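# Set the toppled can upright on the conveyor belt

## Task

Get the can that has tipped over standing on one of its flat ends on the belt, next to the other cans, without moving those other cans much from where they stand; at the end neither gripper may be in contact with any can.

## Robot and tools

Robot: two arms, left_arm and right_arm, each with a two-finger parallel gripper and a wrist camera (cam_left_wrist and cam_right_wrist, both 896x504). Both cameras are wrist-mounted, so their views shift whenever the arms move. Each finger pair closes along the gripper's own y axis, and the fingers point along its +z axis. The reported end_effector_position is the point midway between the finger pads, just under 1 cm behind the tips.

Frames. Result poses use the scene frame. Its origin is at table-top height, halfway between the two nominal arm bases. +z is up, +x reaches out over the table, and left_arm sits on the +y side. Image left and right do not follow the arm names. The measured bases are left_arm at (-0.015, +0.240, 0) m and right_arm at (+0.006, -0.304, +0.004) m, both nearly unrotated. Printed hand poses can be off by a few cm, more at long reach. Motion offsets, by contrast, use each arm's current Hand target axes, not the scene axes.

Command row. Every motion command is built from rows of 14 numbers, each in [-1, 1]. The first 7 are for left_arm: dx, dy, dz, rx, ry, rz, opening. The last 7 are the same for right_arm. Send all 14 even when only one arm should move. dx..rz are an offset, not a pose: they are measured from that arm's Hand target at the start of the action or move, in that Hand target's own axes. Scale: 1.0 equals 0.6 m for dx, dy, dz, and 180 degrees for the rotation vector (rx, ry, rz). So 0.05 is 3 cm. Six zeros means re-command the current Hand target, not stay still wherever the gripper happens to sit. Opening is absolute, not an offset: +1 fully open (about 87 mm between pads), +0.5 about 69 mm, 0 about 43 mm, -0.5 about 18 mm, -1 closed. Repeat an arm's present opening to leave it unchanged; writing 0 would set 43 mm.

execute_actions(actions, cameras): actions is a list of actions. Each action is a list of up to 15 rows, one per 1/30 s step. A short action keeps its last row for the remaining steps. All rows in an action count from the same start pose, and the next action starts from the new Hand target, so repeating an offset moves further. An empty actions list returns state plus all camera images. cameras picks images by name, ["all"] for all, [] for none.

move(target, speed, blend, opening_speed, blocking, cameras): drives both grippers along straight lines toward a target. target is one 14-number row, or a list of up to 15 such rows. Each row counts from the Hand targets at the move's start, not from the previous row. speed is m/s, 0.002 to 2.9, default 0.25; rotation runs up to twice that in rad/s. It may be one value or one per row. blend (m) rounds corners between listed rows; 0 stops at each. opening_speed (0.2 or more, per second on the -1..+1 scale) makes the fingers change gradually. blocking=false returns early while the move continues. A move has a 10 s cap. Paths do not avoid obstacles or the other arm. The result ends with a move: line such as done, off_target, moving, held or fault. Being done does not mean the gripper is free of contact.

wait(seconds, 0 to 10) lets time pass with the last commands held. stop() brakes a running move. zoom_image(camera, region) enlarges part of the newest image, region = [x0, y0, x1, y1] in pixels, at most 504x504. read_manual(section) only returns licence text. finished_scene(scene) ends the scene for good; use it only once the can stands and both grippers are clear. After ending scene 1, make no further call in that reply.

Results: each arm's end_effector_position (m) and end_effector_quat_wxyz, Hand target (the pose the next offset counts from), Tool commands, grip_measured (on the opening scale), Joint positions (gripper last, 0 closed to 1 open), joint velocities, joint torques, motor temperatures, plus MOTOR HOT or OVER-TEMPERATURE FAULT warnings.

Practical notes. Grippers often stop short of the Hand target or droop under friction and weight. After each move, check the position and orientation, then send the remaining gap or undo any tilt. Tiny commands may not move the arm at all, or may move it sideways. The commanded orientation is clipped to within 40 degrees of the current one per step. To grip, command an opening about 0.04 below the grip_measured reading at first contact. Aim for a full grip; a fast close squeezes harder. To stop pressing on something, command a target back on the near side of the contact.

Avoid: knocking cans over or shoving them far; dropping the can or releasing it while it is still moving; anything leaving the table; fast impacts with the table, belt or fixtures; the two grippers or cameras meeting, and any gripper closing on the other arm's fingers; camera cables pressing on objects; paths passing close to an arm's own base (go around it). Also avoid holding a stretched arm or pushing against something for long, which heats motors toward a fold-up fault. Slower moves press more gently and track more closely. A nudge from outside may occasionally shift loose objects.

Each tool is called in YAML: its name, and indented under it one key for each argument.

## Session

execute_actions:
  actions: []

Scene clock: 0.00 s.
left_arm: end_effector_position=(+0.3324, +0.2020, +0.3015) grip_measured=+1.000 end_effector_quat_wxyz=(+0.641, -0.095, +0.754, -0.110) | right_arm: end_effector_position=(+0.4052, -0.1032, +0.2802) grip_measured=+0.973 end_effector_quat_wxyz=(+0.532, -0.140, +0.814, +0.184)
Joint positions: left_arm=[-0.09 0.932 0.907 -0.131 -0.058 -0.305 1] | right_arm=[0.469 1.419 1.302 -0.258 -0.073 0.133 0.987]
Joint velocities: within noise
Joint torques (N m): no reading
Motor temperatures (°C): left_arm=[24 27 25 27 23 25 22] | right_arm=[26 25 26 25 25 23 24]
Heat: left arm: 27 °C; right arm: 26 °C.
Hand target: left_arm +0.3319, +0.2020, +0.3038; +0.642, -0.095, +0.753, -0.110 | right_arm +0.4066, -0.1027, +0.2940; +0.548, -0.139, +0.804, +0.187
Tool commands: left_gripper/opening=+1.0 right_gripper/opening=+1.0
camera_calibration:
cam_left_wrist: T_world_to_cam=[[-0.00515597, -0.955021, 0.296494, 0.102026], [-0.859059, -0.147535, -0.490155, 0.484253], [0.511851, -0.257233, -0.819658, 0.271514], [0, 0, 0, 1]] pos_world=[0.277552, 0.238723, 0.429658]
cam_right_wrist: T_world_to_cam=[[0.428214, -0.893013, -0.138419, -0.230863], [-0.877899, -0.374766, -0.298068, 0.418895], [0.214303, 0.249155, -0.944455, 0.350918], [0, 0, 0, 1]] pos_world=[0.391403, -0.136609, 0.42433]

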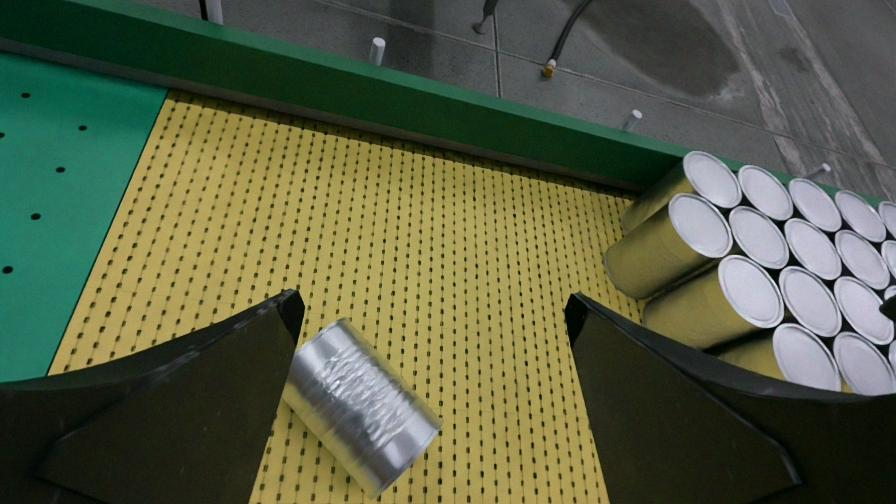

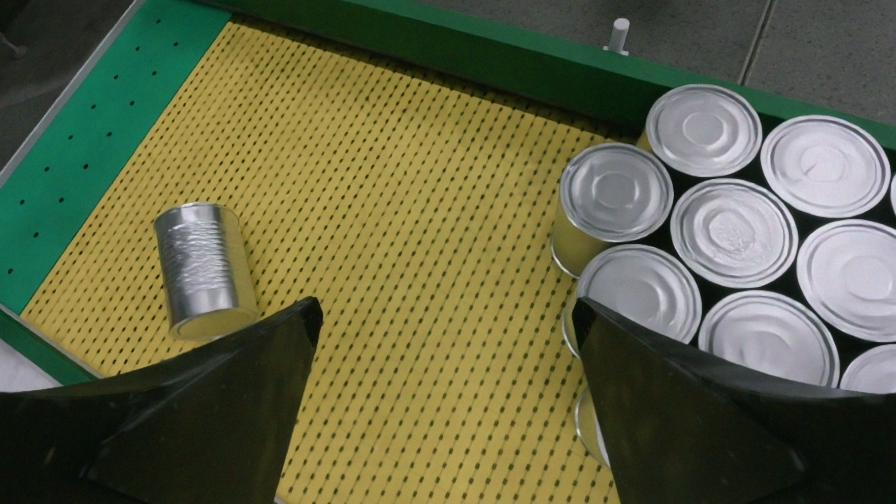

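zoom_image:
  camera: "cam_left_wrist"
  region: [240, 290, 480, 504]

zoom_image:
  camera: "cam_right_wrist"
  region: [100, 170, 340, 370]

Scaled by 2.100 from the camera's 896x504 image, which has a finer 1280x720 frame.

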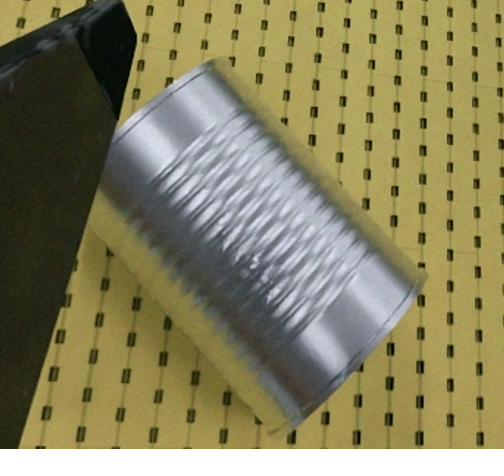

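Scaled by 2.100 from the camera's 896x504 image, which has a finer 1280x720 frame.

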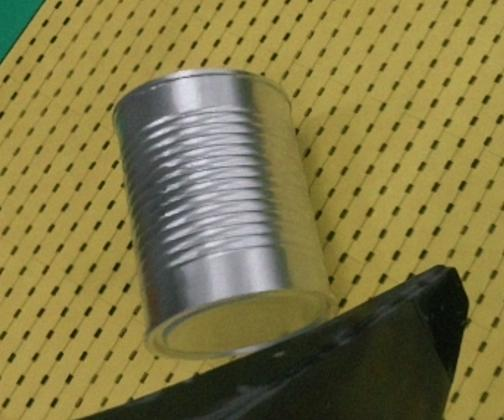

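move:
  target: [0.2532,0.0722,0.0848,-0.2433,0.386,-0.1404,1,0.1053,-0.2507,-0.339,0,0,0,1]
  speed: 0.45
  cameras: ["all"]

Scene clock: 6.70 s.
left_arm: end_effector_position=(+0.3550, +0.1987, +0.1399) grip_measured=+1.000 end_effector_quat_wxyz=(+0.005, -0.373, +0.928, +0.006) | right_arm: end_effector_position=(+0.2772, -0.3276, +0.2683) grip_measured=+0.973 end_effector_quat_wxyz=(+0.535, -0.126, +0.812, +0.195)
Joint positions: left_arm=[-0.025 2.093 2.042 -1.516 -0.015 -0.803 1] | right_arm=[-0.577 1.014 1.075 -0.778 -1.006 -0.439 0.987]
Joint torques (N m): left_arm=[0.18 -8.27 8.34 0.37 0.07 -0.27] | right_arm=[-0.88 -1.05 8.96 1.55 -0.61 -0.15]
Heat: left arm: 28 °C; right arm: 29 °C.
Hand target: left_arm +0.3580, +0.1979, +0.1399; -0.001, -0.383, +0.924, +0.000 | right_arm +0.2799, -0.3301, +0.2799; +0.547, -0.139, +0.804, +0.188
Off the commanded pose: left_arm 0.003 m, 2 deg | right_arm 0.012 m, 2 deg.
move: off_target (right_arm)
camera_calibration:
cam_left_wrist: T_world_to_cam=[[0.696744, -0.717319, 0.00130758, -0.108149], [-0.469745, -0.454892, 0.75658, 0.172343], [-0.542114, -0.527756, -0.6539, 0.531325], [0, 0, 0, 1]] pos_world=[0.444348, 0.28123, 0.217184]
cam_right_wrist: T_world_to_cam=[[0.417805, -0.892633, -0.16925, -0.366791], [-0.882515, -0.354469, -0.309062, 0.229706], [0.215885, 0.278493, -0.935861, 0.4298], [0, 0, 0, 1]] pos_world=[0.263179, -0.365683, 0.411147]

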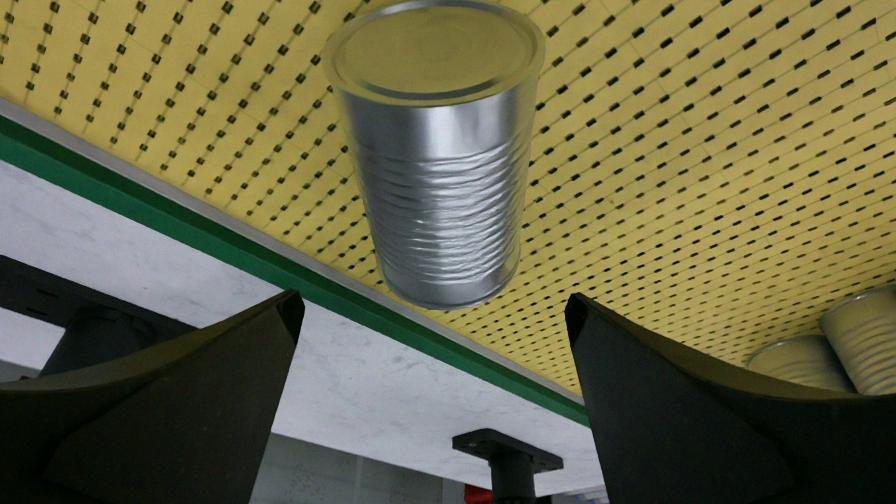

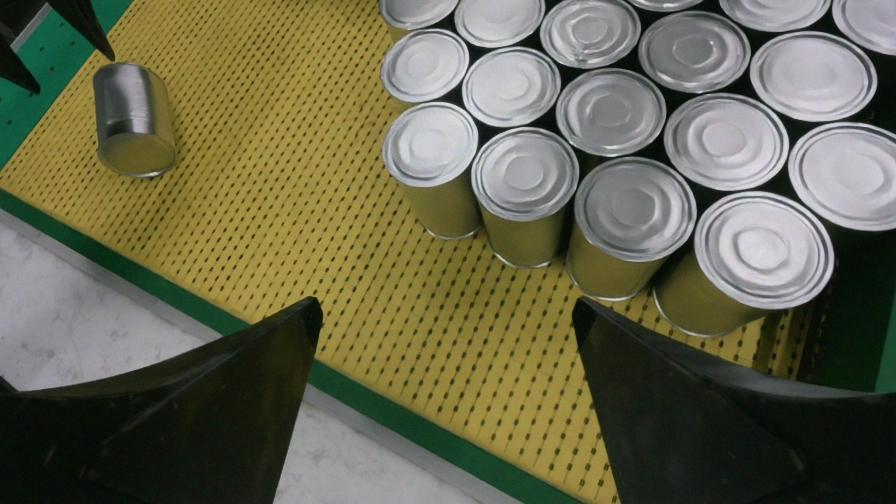

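move:
  target: [0.0111,0.0007,0.1398,0,0,-0.014,1,0,0,0,0,0,0,1]
  speed: 0.2
  cameras: ["cam_left_wrist"]

Scene clock: 8.60 s.
left_arm: end_effector_position=(+0.3529, +0.1953, +0.0536) grip_measured=+1.000 end_effector_quat_wxyz=(-0.006, -0.397, +0.918, +0.005) | right_arm: end_effector_position=(+0.2771, -0.3275, +0.2682) grip_measured=+0.973 end_effector_quat_wxyz=(+0.535, -0.127, +0.812, +0.195)
Joint positions: left_arm=[-0.025 2.092 1.694 -1.187 -0.004 -0.855 1] | right_arm=[-0.577 1.014 1.075 -0.779 -1.006 -0.441 0.987]
Joint torques (N m): left_arm=[-0.49 -10.81 4.86 0.56 -0.04 -0.27] | right_arm=[-0.91 -0.94 8.92 1.54 -0.61 -0.14]
Heat: left arm: 28 °C; right arm: 29 °C.
Hand target: left_arm +0.3530, +0.1935, +0.0561; +0.000, -0.403, +0.915, +0.000 | right_arm +0.2799, -0.3301, +0.2799; +0.547, -0.140, +0.804, +0.187
Off the commanded pose: left_arm 0.003 m, 1 deg | right_arm 0.012 m, 2 deg.
move: off_target (right_arm)
camera_calibration:
cam_left_wrist: T_world_to_cam=[[0.733028, -0.680178, -0.00520033, -0.128702], [-0.43119, -0.47058, 0.769825, 0.223954], [-0.526065, -0.562061, -0.638234, 0.472208], [0, 0, 0, 1]] pos_world=[0.439321, 0.283257, 0.128305]
Images, in order (width x height): cam_left_wrist 896x504.

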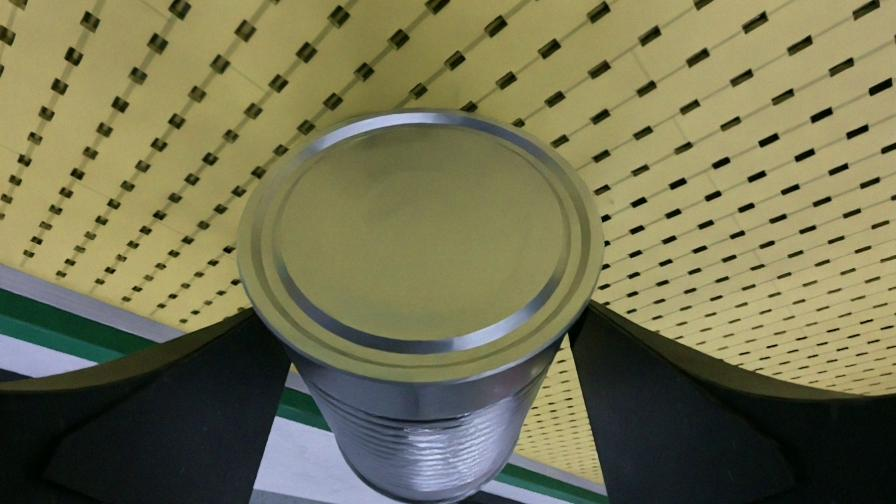

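move:
  target:
    - [0,0,0,0,0,0,0.42,0,0,0,0,0,0,1]
    - [0,0,-0.1567,0,0,0,0.42,0,0,0,0,0,0,1]
    - [0.2407,-0.358,-0.1732,0.4459,-0.3907,0.3942,0.42,0,0,0,0,0,0,1]
  speed: [0.2,0.2,0.45]
  blend: [0,0.03,0]
  opening_speed: 1.0
  cameras: ["all"]

Scene clock: 15.13 s.
left_arm: end_effector_position=(+0.4000, -0.0491, +0.1128) grip_measured=+0.610 end_effector_quat_wxyz=(+0.622, +0.276, +0.665, -0.308) | right_arm: end_effector_position=(+0.2771, -0.3275, +0.2682) grip_measured=+0.973 end_effector_quat_wxyz=(+0.535, -0.127, +0.812, +0.195)
Joint positions: left_arm=[-0.463 1.922 0.779 1.104 0.377 -0.053 0.805] | right_arm=[-0.577 1.014 1.075 -0.779 -1.006 -0.441 0.987]
Joint torques (N m): left_arm=[-0.16 -8.28 9.5 3.4 0.13 -0.05] | right_arm=[-0.9 -0.98 8.9 1.55 -0.61 -0.15]
Heat: left arm: 30 °C; right arm: 29 °C.
Hand target: left_arm +0.4139, -0.0580, +0.1601; +0.679, +0.279, +0.601, -0.317 | right_arm +0.2799, -0.3301, +0.2799; +0.547, -0.140, +0.804, +0.187
Off the commanded pose: left_arm 0.050 m, 10 deg | right_arm 0.012 m, 2 deg.
move: off_target (left_arm, right_arm)
camera_calibration:
cam_left_wrist: T_world_to_cam=[[-0.755545, -0.650872, 0.0742806, 0.258748], [-0.54891, 0.567103, -0.614078, 0.337832], [0.357562, -0.504737, -0.785742, 0.0634164], [0, 0, 0, 1]] pos_world=[0.35826, 0.00883488, 0.238064]
cam_right_wrist: T_world_to_cam=[[0.418455, -0.892391, -0.168917, -0.366807], [-0.88228, -0.355258, -0.308826, 0.229213], [0.215585, 0.278263, -0.935999, 0.429724], [0, 0, 0, 1]] pos_world=[0.263081, -0.365482, 0.411048]

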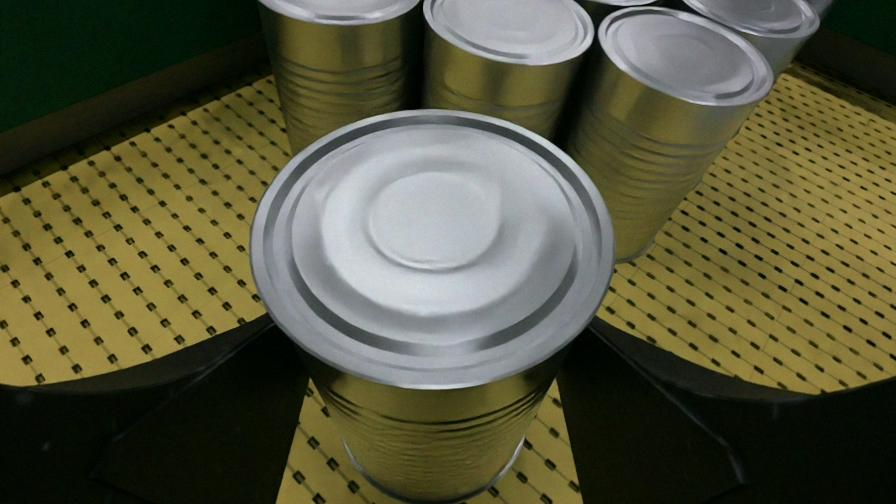

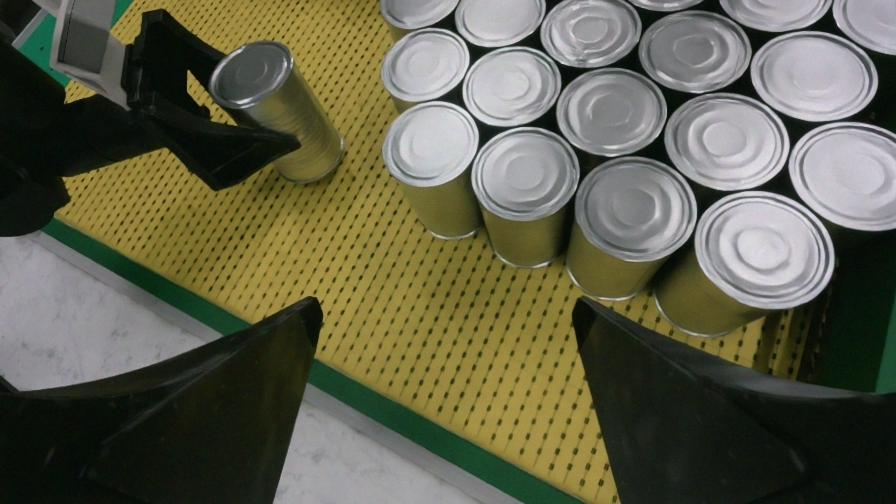

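move:
  target: [0.135,-0.004,0.0042,0,0.0278,0,0.42,0,0,0,0,0,0,1]
  speed: 0.08
  cameras: ["cam_left_wrist"]

Scene clock: 17.53 s.
left_arm: end_effector_position=(+0.4186, -0.0636, +0.0849) grip_measured=+0.610 end_effector_quat_wxyz=(+0.653, +0.289, +0.631, -0.303) | right_arm: end_effector_position=(+0.2771, -0.3275, +0.2682) grip_measured=+0.973 end_effector_quat_wxyz=(+0.535, -0.127, +0.812, +0.195)
Joint positions: left_arm=[-0.474 2.139 0.847 1.332 0.377 -0.019 0.805] | right_arm=[-0.577 1.014 1.075 -0.779 -1.006 -0.441 0.987]
Joint torques (N m): left_arm=[-1.09 -6.98 6.6 2.1 -0.07 -0.05] | right_arm=[-0.94 -1.06 8.9 1.57 -0.61 -0.14]
Heat: left arm: 31 °C; right arm: 29 °C.
Hand target: left_arm +0.4199, -0.0691, +0.0802; +0.652, +0.293, +0.630, -0.305 | right_arm +0.2799, -0.3301, +0.2799; +0.547, -0.140, +0.804, +0.187
Off the commanded pose: left_arm 0.008 m, 0 deg | right_arm 0.012 m, 2 deg.
move: off_target (right_arm)
camera_calibration:
cam_left_wrist: T_world_to_cam=[[-0.766751, -0.641843, 0.011409, 0.275974], [-0.481453, 0.56321, -0.671564, 0.315427], [0.424613, -0.520415, -0.740859, -0.00533368], [0, 0, 0, 1]] pos_world=[0.365732, -0.00329542, 0.204729]
Images, in order (width x height): cam_left_wrist 896x504.

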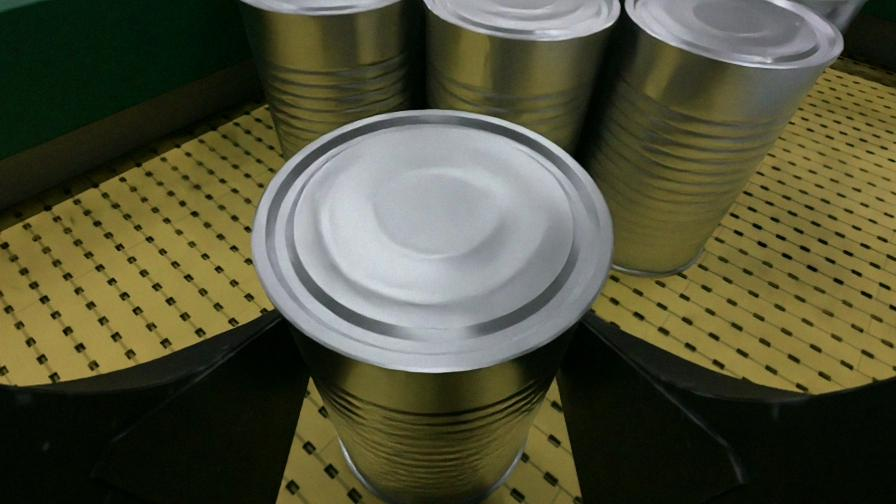

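move:
  target:
    - [-0.0067,0.004,-0.0083,0,0,0,1,0,0,0,0,0,0,1]
    - [-0.06,0.004,-0.09,0,0.045,0,1,0,0,0,0,0,0,1]
    - [-0.18,0.004,-0.14,0,0.08,0,1,0,0,0,0,0,0,1]
  speed: [0.1,0.15,0.3]
  blend: [0,0.03,0]
  opening_speed: 1.2
  cameras: ["all"]

Scene clock: 20.67 s.
left_arm: end_effector_position=(+0.3615, +0.0013, +0.1785) grip_measured=+1.000 end_effector_quat_wxyz=(+0.564, +0.320, +0.713, -0.267) | right_arm: end_effector_position=(+0.2771, -0.3275, +0.2682) grip_measured=+0.973 end_effector_quat_wxyz=(+0.535, -0.127, +0.812, +0.195)
Joint positions: left_arm=[-0.388 1.466 0.819 0.397 0.45 0.09 1] | right_arm=[-0.577 1.014 1.075 -0.779 -1.006 -0.441 0.987]
Joint torques (N m): left_arm=[-0.09 -5.12 9.74 1.97 0.14 0.09] | right_arm=[-0.94 -0.96 9.02 1.57 -0.62 -0.15]
Heat: left arm: 31 °C; right arm: 29 °C.
Hand target: left_arm +0.3655, -0.0002, +0.1850; +0.568, +0.329, +0.707, -0.266 | right_arm +0.2799, -0.3301, +0.2799; +0.547, -0.140, +0.804, +0.187
Off the commanded pose: left_arm 0.008 m, 1 deg | right_arm 0.012 m, 2 deg.
move: off_target (right_arm)
camera_calibration:
cam_left_wrist: T_world_to_cam=[[-0.761421, -0.647644, 0.0282086, 0.267896], [-0.586013, 0.669053, -0.457119, 0.3137], [0.277177, -0.36459, -0.888958, 0.201533], [0, 0, 0, 1]] pos_world=[0.331954, 0.0370963, 0.314996]
cam_right_wrist: T_world_to_cam=[[0.418455, -0.892391, -0.168917, -0.366807], [-0.88228, -0.355258, -0.308826, 0.229213], [0.215585, 0.278263, -0.935999, 0.429724], [0, 0, 0, 1]] pos_world=[0.263081, -0.365482, 0.411048]

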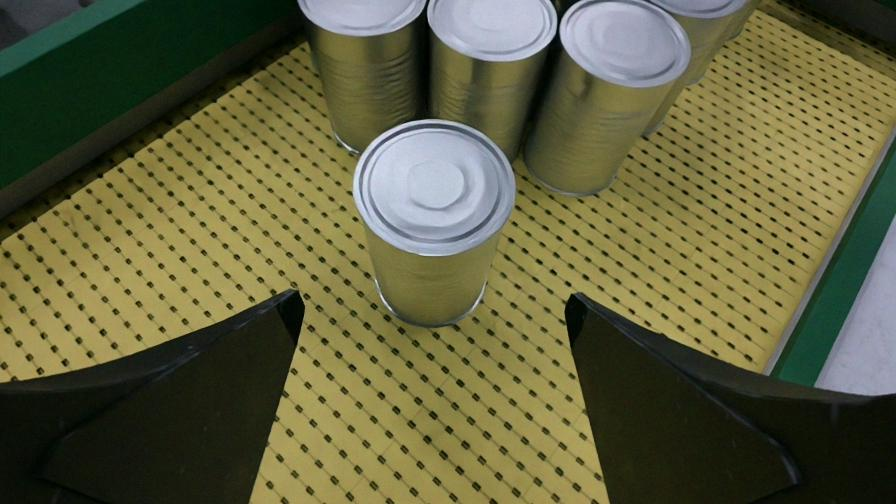

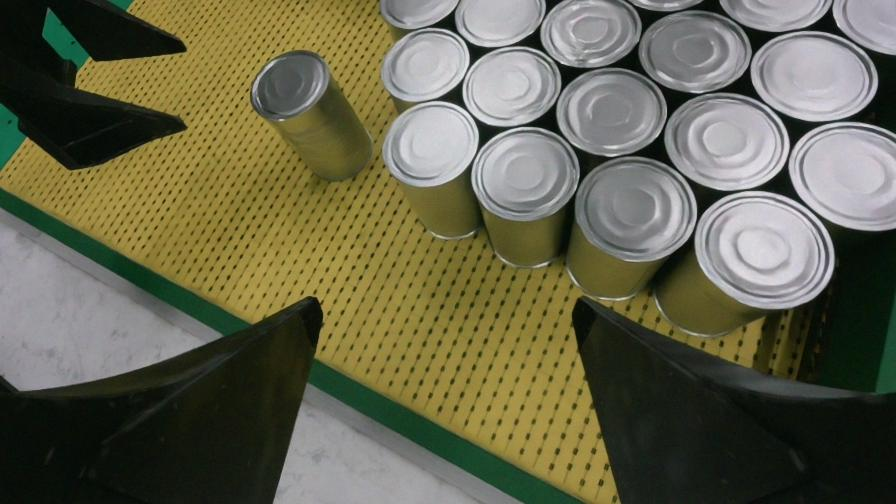

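finished_scene:
  scene: 2

The scene is finished: the task was done.


## Next scene

The same job, from a new start.

Scene 2 done. On to scene 3.

execute_actions:
  actions: []

Scene clock: 0.00 s.
left_arm: end_effector_position=(+0.3713, +0.1467, +0.1649) grip_measured=+1.000 end_effector_quat_wxyz=(+0.659, -0.138, +0.697, -0.246) | right_arm: end_effector_position=(+0.3683, -0.2429, +0.1575) grip_measured=+0.973 end_effector_quat_wxyz=(+0.564, +0.055, +0.815, +0.123)
Joint positions: left_arm=[-0.186 1.337 0.371 0.956 -0.039 -0.553 1] | right_arm=[0.17 1.122 0.572 0.209 -0.02 0.275 0.987]
Joint velocities: within noise
Joint torques (N m): no reading
Motor temperatures (°C): left_arm=[24 26 25 27 23 25 22] | right_arm=[26 25 26 25 25 23 24]
Heat: left arm: 27 °C; right arm: 26 °C.
Hand target: left_arm +0.3719, +0.1466, +0.1667; +0.660, -0.138, +0.696, -0.246 | right_arm +0.3728, -0.2425, +0.1702; +0.579, +0.054, +0.804, +0.125
Tool commands: left_gripper/opening=+1.0 right_gripper/opening=+1.0
camera_calibration:
cam_left_wrist: T_world_to_cam=[[-0.139116, -0.835743, 0.531206, 0.083524], [-0.814999, -0.208083, -0.540813, 0.443487], [0.562516, -0.508168, -0.652182, 0.115843], [0, 0, 0, 1]] pos_world=[0.307898, 0.220954, 0.271026]
cam_right_wrist: T_world_to_cam=[[0.0525158, -0.966592, -0.250881, -0.218652], [-0.948853, 0.0300219, -0.314287, 0.424485], [0.311319, 0.254555, -0.915578, 0.238741], [0, 0, 0, 1]] pos_world=[0.339932, -0.284864, 0.29714]

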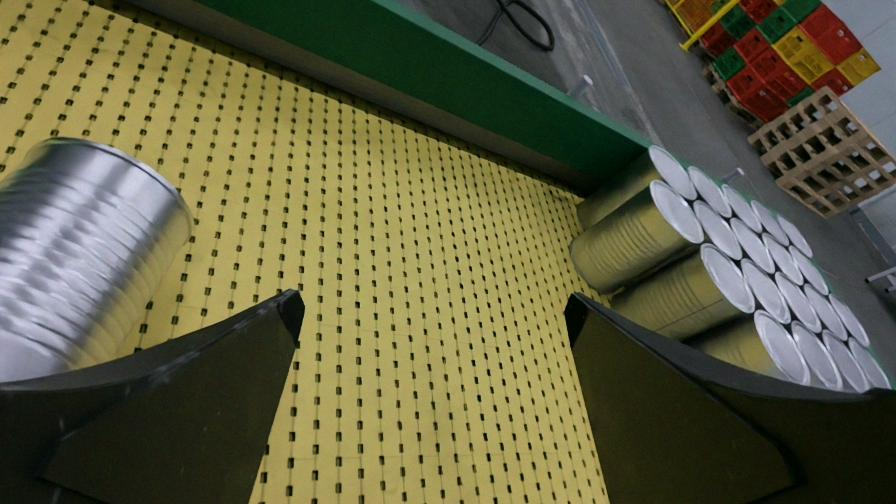

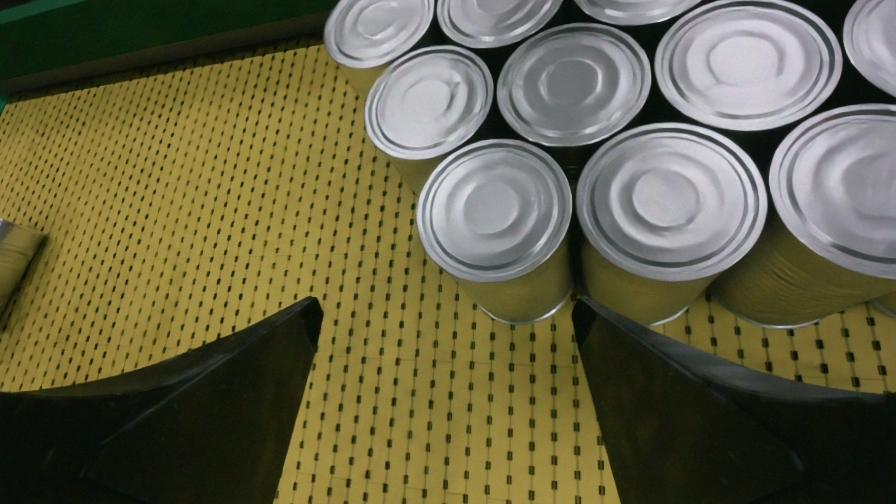

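zoom_image:
  camera: "cam_left_wrist"
  region: [0, 110, 310, 420]

zoom_image:
  camera: "cam_right_wrist"
  region: [0, 190, 160, 350]

Scaled by 1.626 from the camera's 896x504 image, which has a finer 1280x720 frame.

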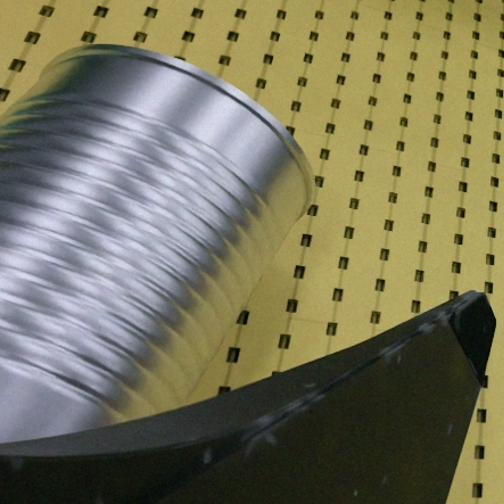

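Scaled by 3.150 from the camera's 896x504 image, which has a finer 1280x720 frame.

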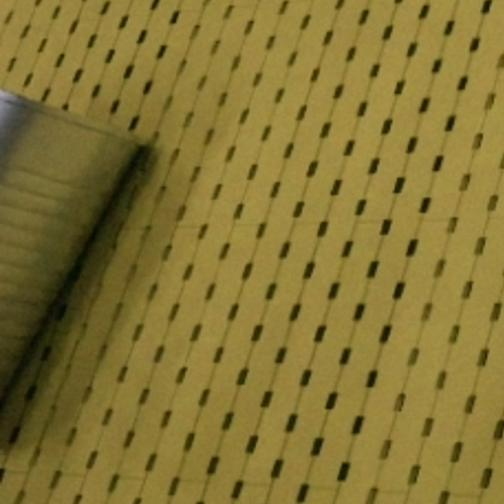

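move:
  target: [-0.077,0.1938,0.0388,-0.0997,0.4256,0.1639,1,-0.1553,-0.0993,-0.2233,0,0,0,1]
  speed: 0.45
  cameras: ["cam_left_wrist"]

Scene clock: 5.97 s.
left_arm: end_effector_position=(+0.4117, +0.2641, +0.1481) grip_measured=+1.000 end_effector_quat_wxyz=(+0.110, +0.108, +0.988, -0.021) | right_arm: end_effector_position=(+0.2783, -0.3383, +0.2646) grip_measured=+0.973 end_effector_quat_wxyz=(+0.563, +0.067, +0.813, +0.133)
Joint positions: left_arm=[0.075 2.188 2.237 -1.409 0.078 0.27 1] | right_arm=[-0.471 0.8 0.895 -0.513 -0.621 0.06 0.987]
Joint torques (N m): left_arm=[-1.03 -9.03 8.68 0.76 -0.15 0.06] | right_arm=[-0.84 -0.39 9.22 1.99 -0.36 -0.11]
Heat: left arm: 28 °C; right arm: 27 °C.
Hand target: left_arm +0.4144, +0.2645, +0.1447; +0.103, +0.117, +0.988, -0.013 | right_arm +0.2800, -0.3401, +0.2802; +0.579, +0.054, +0.804, +0.125
Off the commanded pose: left_arm 0.004 m, 2 deg | right_arm 0.016 m, 3 deg.
move: off_target (right_arm)
camera_calibration:
cam_left_wrist: T_world_to_cam=[[-0.212421, -0.976793, 0.0274416, 0.338171], [-0.775422, 0.185586, 0.603555, 0.202], [-0.594641, 0.106929, -0.796849, 0.477173], [0, 0, 0, 1]] pos_world=[0.512216, 0.241811, 0.249037]
Images, in order (width x height): cam_left_wrist 896x504.

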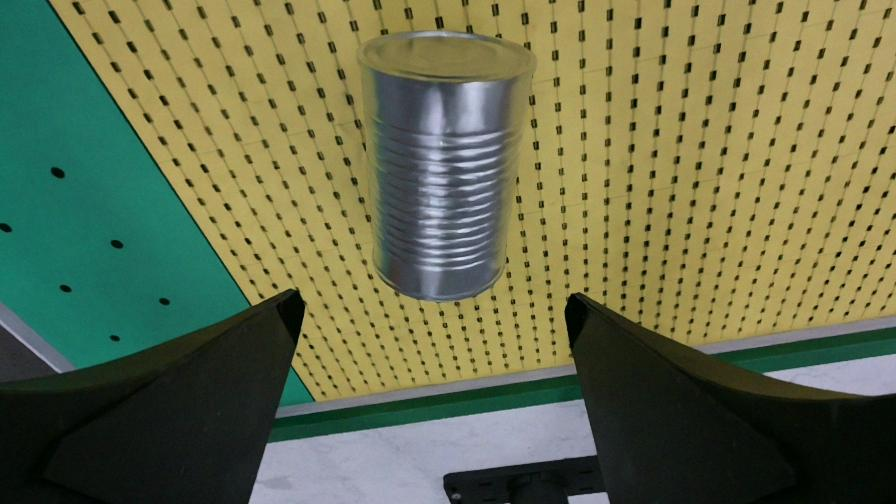

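move:
  target: [0.0295,-0.0042,0.1465,0,0.0167,0.011,1,0,0,0,0,0,0,1]
  speed: 0.2
  cameras: ["cam_left_wrist"]

Scene clock: 7.90 s.
left_arm: end_effector_position=(+0.4156, +0.2613, +0.0637) grip_measured=+1.000 end_effector_quat_wxyz=(+0.086, +0.125, +0.988, -0.015) | right_arm: end_effector_position=(+0.2783, -0.3383, +0.2646) grip_measured=+0.973 end_effector_quat_wxyz=(+0.563, +0.067, +0.813, +0.133)
Joint positions: left_arm=[0.059 2.21 1.935 -1.131 0.06 0.292 1] | right_arm=[-0.471 0.8 0.895 -0.513 -0.621 0.06 0.987]
Joint torques (N m): left_arm=[-0.94 -10.04 5.45 0.92 -0.15 0.04] | right_arm=[-0.76 -0.32 9.22 1.96 -0.36 -0.12]
Heat: left arm: 28 °C; right arm: 28 °C.
Hand target: left_arm +0.4147, +0.2619, +0.0549; +0.077, +0.134, +0.988, -0.008 | right_arm +0.2800, -0.3401, +0.2802; +0.579, +0.054, +0.804, +0.125
Off the commanded pose: left_arm 0.009 m, 2 deg | right_arm 0.016 m, 3 deg.
move: off_target (right_arm)
camera_calibration:
cam_left_wrist: T_world_to_cam=[[-0.244749, -0.969406, 0.0187317, 0.350611], [-0.740502, 0.199358, 0.641805, 0.2359], [-0.625904, 0.14321, -0.766639, 0.41406], [0, 0, 0, 1]] pos_world=[0.519657, 0.233558, 0.159465]
Images, in order (width x height): cam_left_wrist 896x504.

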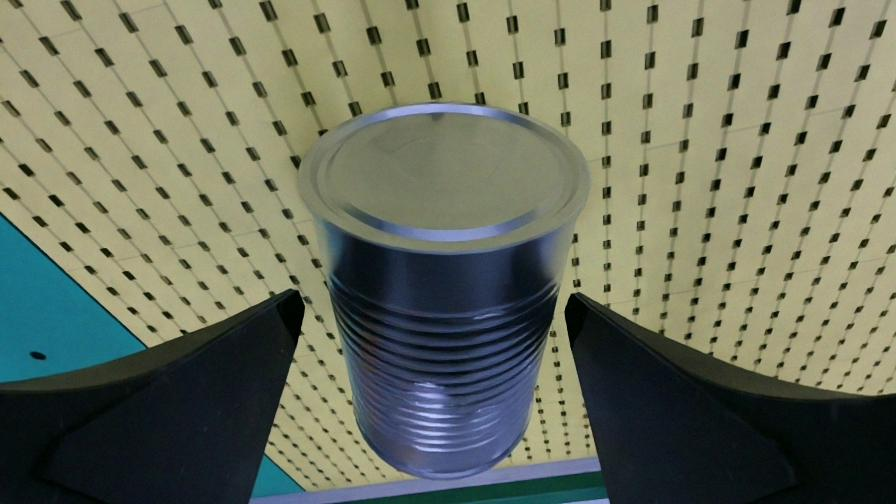

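move:
  target:
    - [0.007,-0.0013,0.014,0,0,0,1,0,0,0,0,0,0,1]
    - [0.007,-0.0013,0.014,0,0,0,0.42,0,0,0,0,0,0,1]
  speed: 0.1
  opening_speed: 1.0
  cameras: ["cam_left_wrist"]

Scene clock: 10.07 s.
left_arm: end_effector_position=(+0.4135, +0.2614, +0.0517) grip_measured=+0.477 end_effector_quat_wxyz=(+0.084, +0.126, +0.988, -0.015) | right_arm: end_effector_position=(+0.2783, -0.3383, +0.2646) grip_measured=+0.973 end_effector_quat_wxyz=(+0.563, +0.067, +0.813, +0.133)
Joint positions: left_arm=[0.059 2.21 1.888 -1.089 0.059 0.294 0.739] | right_arm=[-0.471 0.8 0.895 -0.513 -0.621 0.06 0.987]
Joint torques (N m): left_arm=[-0.91 -10.74 5.09 0.88 -0.14 0.05] | right_arm=[-0.72 -0.36 9.17 1.96 -0.35 -0.14]
Heat: left arm: 29 °C; right arm: 29 °C.
Hand target: left_arm +0.4118, +0.2619, +0.0460; +0.078, +0.134, +0.988, -0.008 | right_arm +0.2800, -0.3401, +0.2802; +0.579, +0.054, +0.804, +0.125
Off the commanded pose: left_arm 0.006 m, 1 deg | right_arm 0.016 m, 3 deg.
move: off_target (right_arm)
camera_calibration:
cam_left_wrist: T_world_to_cam=[[-0.246002, -0.969078, 0.0192418, 0.350856], [-0.736813, 0.199866, 0.64588, 0.240185], [-0.629754, 0.14471, -0.763197, 0.404548], [0, 0, 0, 1]] pos_world=[0.518048, 0.23346, 0.146868]
Images, in order (width x height): cam_left_wrist 896x504.

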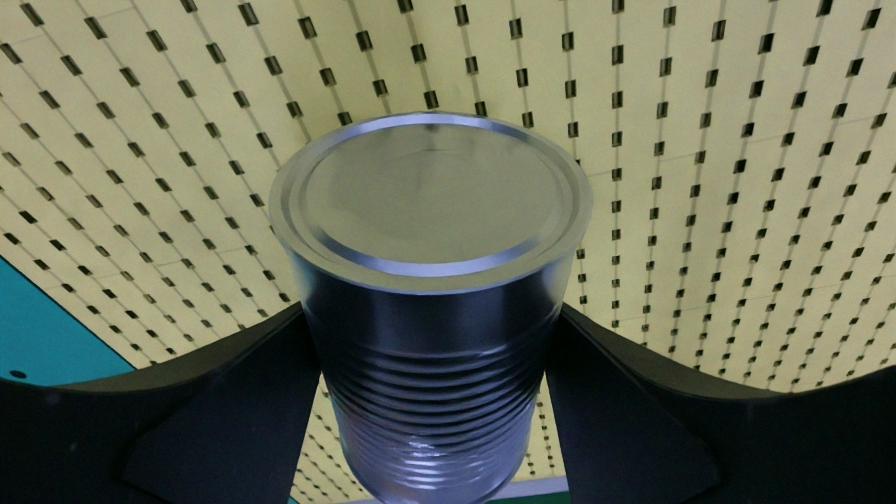

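move:
  target:
    - [0,0,0,0,0,0,0.75,0,0,0,0,0,0,1]
    - [0,0,0,0,0.046,0,0.75,0,0,0,0,0,0,1]
    - [0,0,0,0,0.046,0,0.32,0,0,0,0,0,0,1]
  speed: 0.25
  opening_speed: 1.2
  cameras: ["cam_left_wrist"]

Scene clock: 15.10 s.
left_arm: end_effector_position=(+0.4095, +0.2621, +0.0504) grip_measured=+0.473 end_effector_quat_wxyz=(+0.013, +0.132, +0.991, -0.005) | right_arm: end_effector_position=(+0.2783, -0.3383, +0.2646) grip_measured=+0.973 end_effector_quat_wxyz=(+0.563, +0.067, +0.813, +0.133)
Joint positions: left_arm=[0.042 2.357 2.121 -1.311 0.014 0.294 0.737] | right_arm=[-0.471 0.8 0.895 -0.513 -0.621 0.06 0.987]
Joint torques (N m): left_arm=[-0.95 -9.92 8.61 0.4 -0.17 -0.12] | right_arm=[-0.85 -0.38 9.24 1.97 -0.34 -0.13]
Motor temperatures (°C): left_arm=[24 31 26 28 23 25 22] | right_arm=[26 25 30 29 25 23 24]
Heat: left arm: 31 °C; right arm: 30 °C.
Hand target: left_arm +0.4118, +0.2619, +0.0460; +0.006, +0.134, +0.991, +0.002 | right_arm +0.2800, -0.3401, +0.2802; +0.579, +0.054, +0.804, +0.125
Off the commanded pose: left_arm 0.005 m, 1 deg | right_arm 0.016 m, 3 deg.
move: off_target (right_arm)
camera_calibration:
cam_left_wrist: T_world_to_cam=[[-0.255565, -0.966666, 0.0156168, 0.354001], [-0.638278, 0.180835, 0.748265, 0.197291], [-0.726146, 0.181263, -0.663216, 0.425831], [0, 0, 0, 1]] pos_world=[0.525612, 0.229336, 0.129264]
Images, in order (width x height): cam_left_wrist 896x504.

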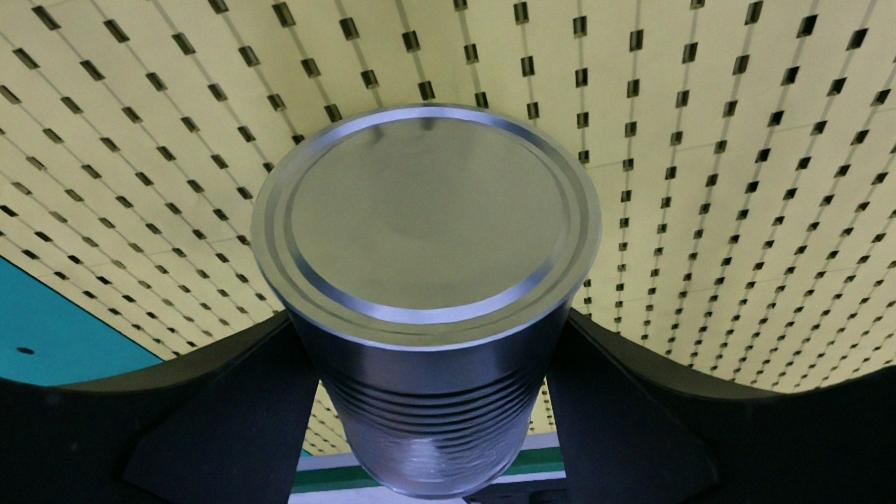

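move:
  target:
    - [-0.0013,0.0007,-0.115,0,0,0,0.32,0,0,0,0,0,0,1]
    - [-0.1675,-0.5222,-0.191,0.1673,-0.5285,0.1388,0.32,0,0,0,0,0,0,1]
  speed: [0.2,0.45]
  blend: [0.03,0]
  cameras: ["cam_left_wrist"]

Scene clock: 19.70 s.
left_arm: end_effector_position=(+0.4160, -0.0631, +0.1296) grip_measured=+0.473 end_effector_quat_wxyz=(+0.650, +0.284, +0.628, -0.321) | right_arm: end_effector_position=(+0.2783, -0.3383, +0.2646) grip_measured=+0.973 end_effector_quat_wxyz=(+0.563, +0.067, +0.813, +0.133)
Joint positions: left_arm=[-0.464 1.991 0.859 1.187 0.405 -0.055 0.737] | right_arm=[-0.471 0.8 0.895 -0.513 -0.621 0.06 0.987]
Joint torques (N m): left_arm=[-0.79 -8.75 7.61 3 -0.23 -0.18] | right_arm=[-0.88 -0.4 9.21 1.95 -0.35 -0.13]
Heat: left arm: 32 °C; right arm: 31 °C.
Hand target: left_arm +0.4238, -0.0672, +0.1601; +0.689, +0.275, +0.588, -0.322 | right_arm +0.2800, -0.3401, +0.2802; +0.579, +0.054, +0.804, +0.125
Off the commanded pose: left_arm 0.032 m, 6 deg | right_arm 0.016 m, 3 deg.
move: off_target (left_arm, right_arm)
camera_calibration:
cam_left_wrist: T_world_to_cam=[[-0.779017, -0.625736, 0.0398391, 0.276277], [-0.479419, 0.553499, -0.681026, 0.343781], [0.404092, -0.54963, -0.731175, 0.0344887], [0, 0, 0, 1]] pos_world=[0.366103, 0.00155051, 0.248334]
Images, in order (width x height): cam_left_wrist 896x504.

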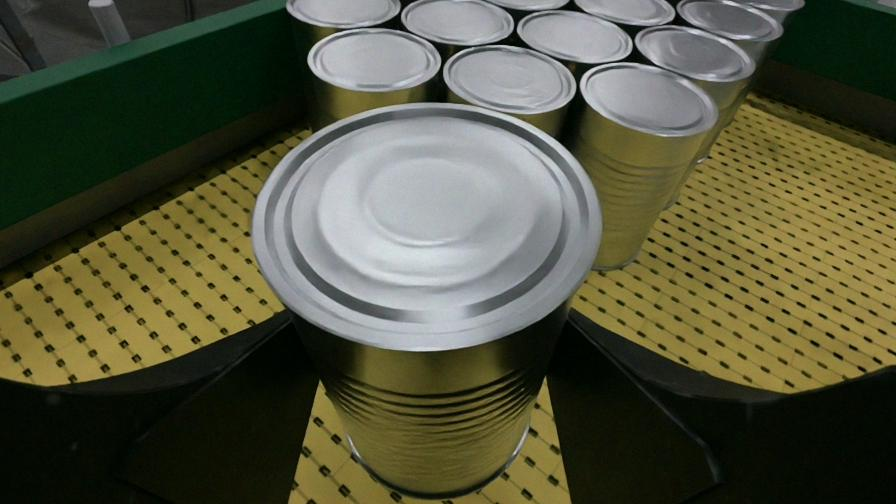

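move:
  target:
    - [0.0687,-0.0222,0.061,0,0.0167,0,0.32,0,0,0,0,0,0,1]
    - [0.1525,-0.0222,0.0477,0,0.0333,0,0.32,0,0,0,0,0,0,1]
  speed: [0.15,0.08]
  blend: [0.02,0]
  cameras: ["cam_left_wrist"]

Scene clock: 21.80 s.
left_arm: end_effector_position=(+0.4347, -0.1059, +0.0733) grip_measured=+0.473 end_effector_quat_wxyz=(+0.648, +0.295, +0.628, -0.314) | right_arm: end_effector_position=(+0.2783, -0.3383, +0.2646) grip_measured=+0.973 end_effector_quat_wxyz=(+0.563, +0.067, +0.813, +0.133)
Joint positions: left_arm=[-0.537 2.257 1.019 1.276 0.339 -0.025 0.737] | right_arm=[-0.471 0.8 0.895 -0.513 -0.621 0.06 0.987]
Joint torques (N m): left_arm=[-0.77 -8.51 7.25 2.18 -0.27 -0.01] | right_arm=[-0.81 -0.34 9.24 1.96 -0.37 -0.13]
Heat: left arm: 33 °C; right arm: 31 °C.
Hand target: left_arm +0.4410, -0.1083, +0.0741; +0.657, +0.291, +0.624, -0.307 | right_arm +0.2800, -0.3401, +0.2802; +0.579, +0.054, +0.804, +0.125
Off the commanded pose: left_arm 0.007 m, 2 deg | right_arm 0.016 m, 3 deg.
move: off_target (right_arm)
camera_calibration:
cam_left_wrist: T_world_to_cam=[[-0.783185, -0.6215, 0.0189506, 0.270071], [-0.47118, 0.573321, -0.670293, 0.335725], [0.405722, -0.533893, -0.741855, -0.0359838], [0, 0, 0, 1]] pos_world=[0.384302, -0.0438405, 0.193222]
Images, in order (width x height): cam_left_wrist 896x504.

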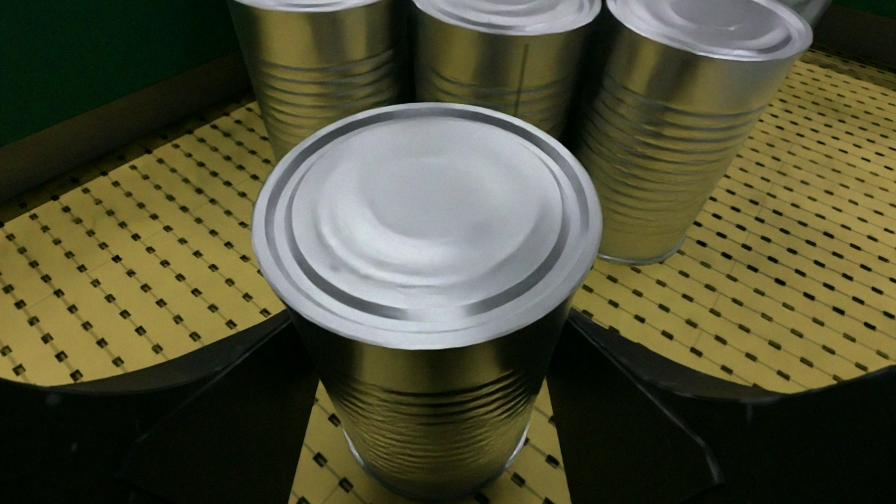

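move:
  target:
    - [-0.0033,-0.0055,-0.0098,0,0,0,1,0,0,0,0,0,0,1]
    - [-0.06,-0.0055,-0.095,0,0.045,0,1,0,0,0,0,0,0,1]
    - [-0.17,-0.0055,-0.14,0,0.08,0,1,0,0,0,0,0,0,1]
  speed: [0.1,0.2,0.35]
  blend: [0,0.03,0]
  opening_speed: 1.5
  cameras: ["cam_left_wrist"]

Scene clock: 24.87 s.
left_arm: end_effector_position=(+0.3769, -0.0401, +0.1662) grip_measured=+1.000 end_effector_quat_wxyz=(+0.571, +0.320, +0.707, -0.268) | right_arm: end_effector_position=(+0.2783, -0.3383, +0.2646) grip_measured=+0.973 end_effector_quat_wxyz=(+0.563, +0.067, +0.813, +0.133)
Joint positions: left_arm=[-0.485 1.613 0.883 0.511 0.357 0.064 1] | right_arm=[-0.471 0.8 0.895 -0.513 -0.621 0.06 0.987]
Joint torques (N m): left_arm=[-0.08 -6.24 9.54 1.96 0.13 0.08] | right_arm=[-0.83 -0.36 9.22 1.97 -0.35 -0.1]
Heat: left arm: 33 °C; right arm: 32 °C.
Hand target: left_arm +0.3811, -0.0421, +0.1714; +0.574, +0.327, +0.701, -0.268 | right_arm +0.2800, -0.3401, +0.2802; +0.579, +0.054, +0.804, +0.125
Off the commanded pose: left_arm 0.007 m, 1 deg | right_arm 0.016 m, 3 deg.
move: off_target (right_arm)
camera_calibration:
cam_left_wrist: T_world_to_cam=[[-0.762843, -0.646208, 0.0220168, 0.254772], [-0.576991, 0.664975, -0.474225, 0.344066], [0.291808, -0.374463, -0.880128, 0.16381], [0, 0, 0, 1]] pos_world=[0.345073, -0.00281858, 0.301729]
Images, in order (width x height): cam_left_wrist 896x504.

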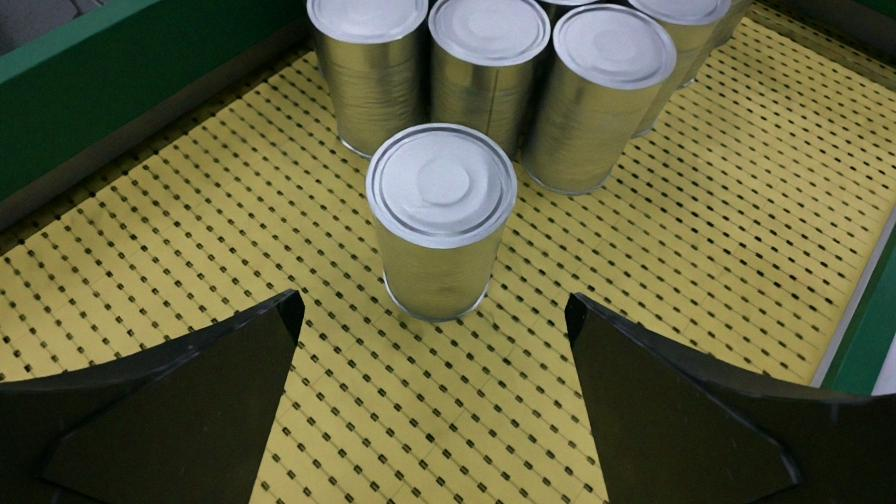

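finished_scene:
  scene: 3

The scene is finished: the task was done.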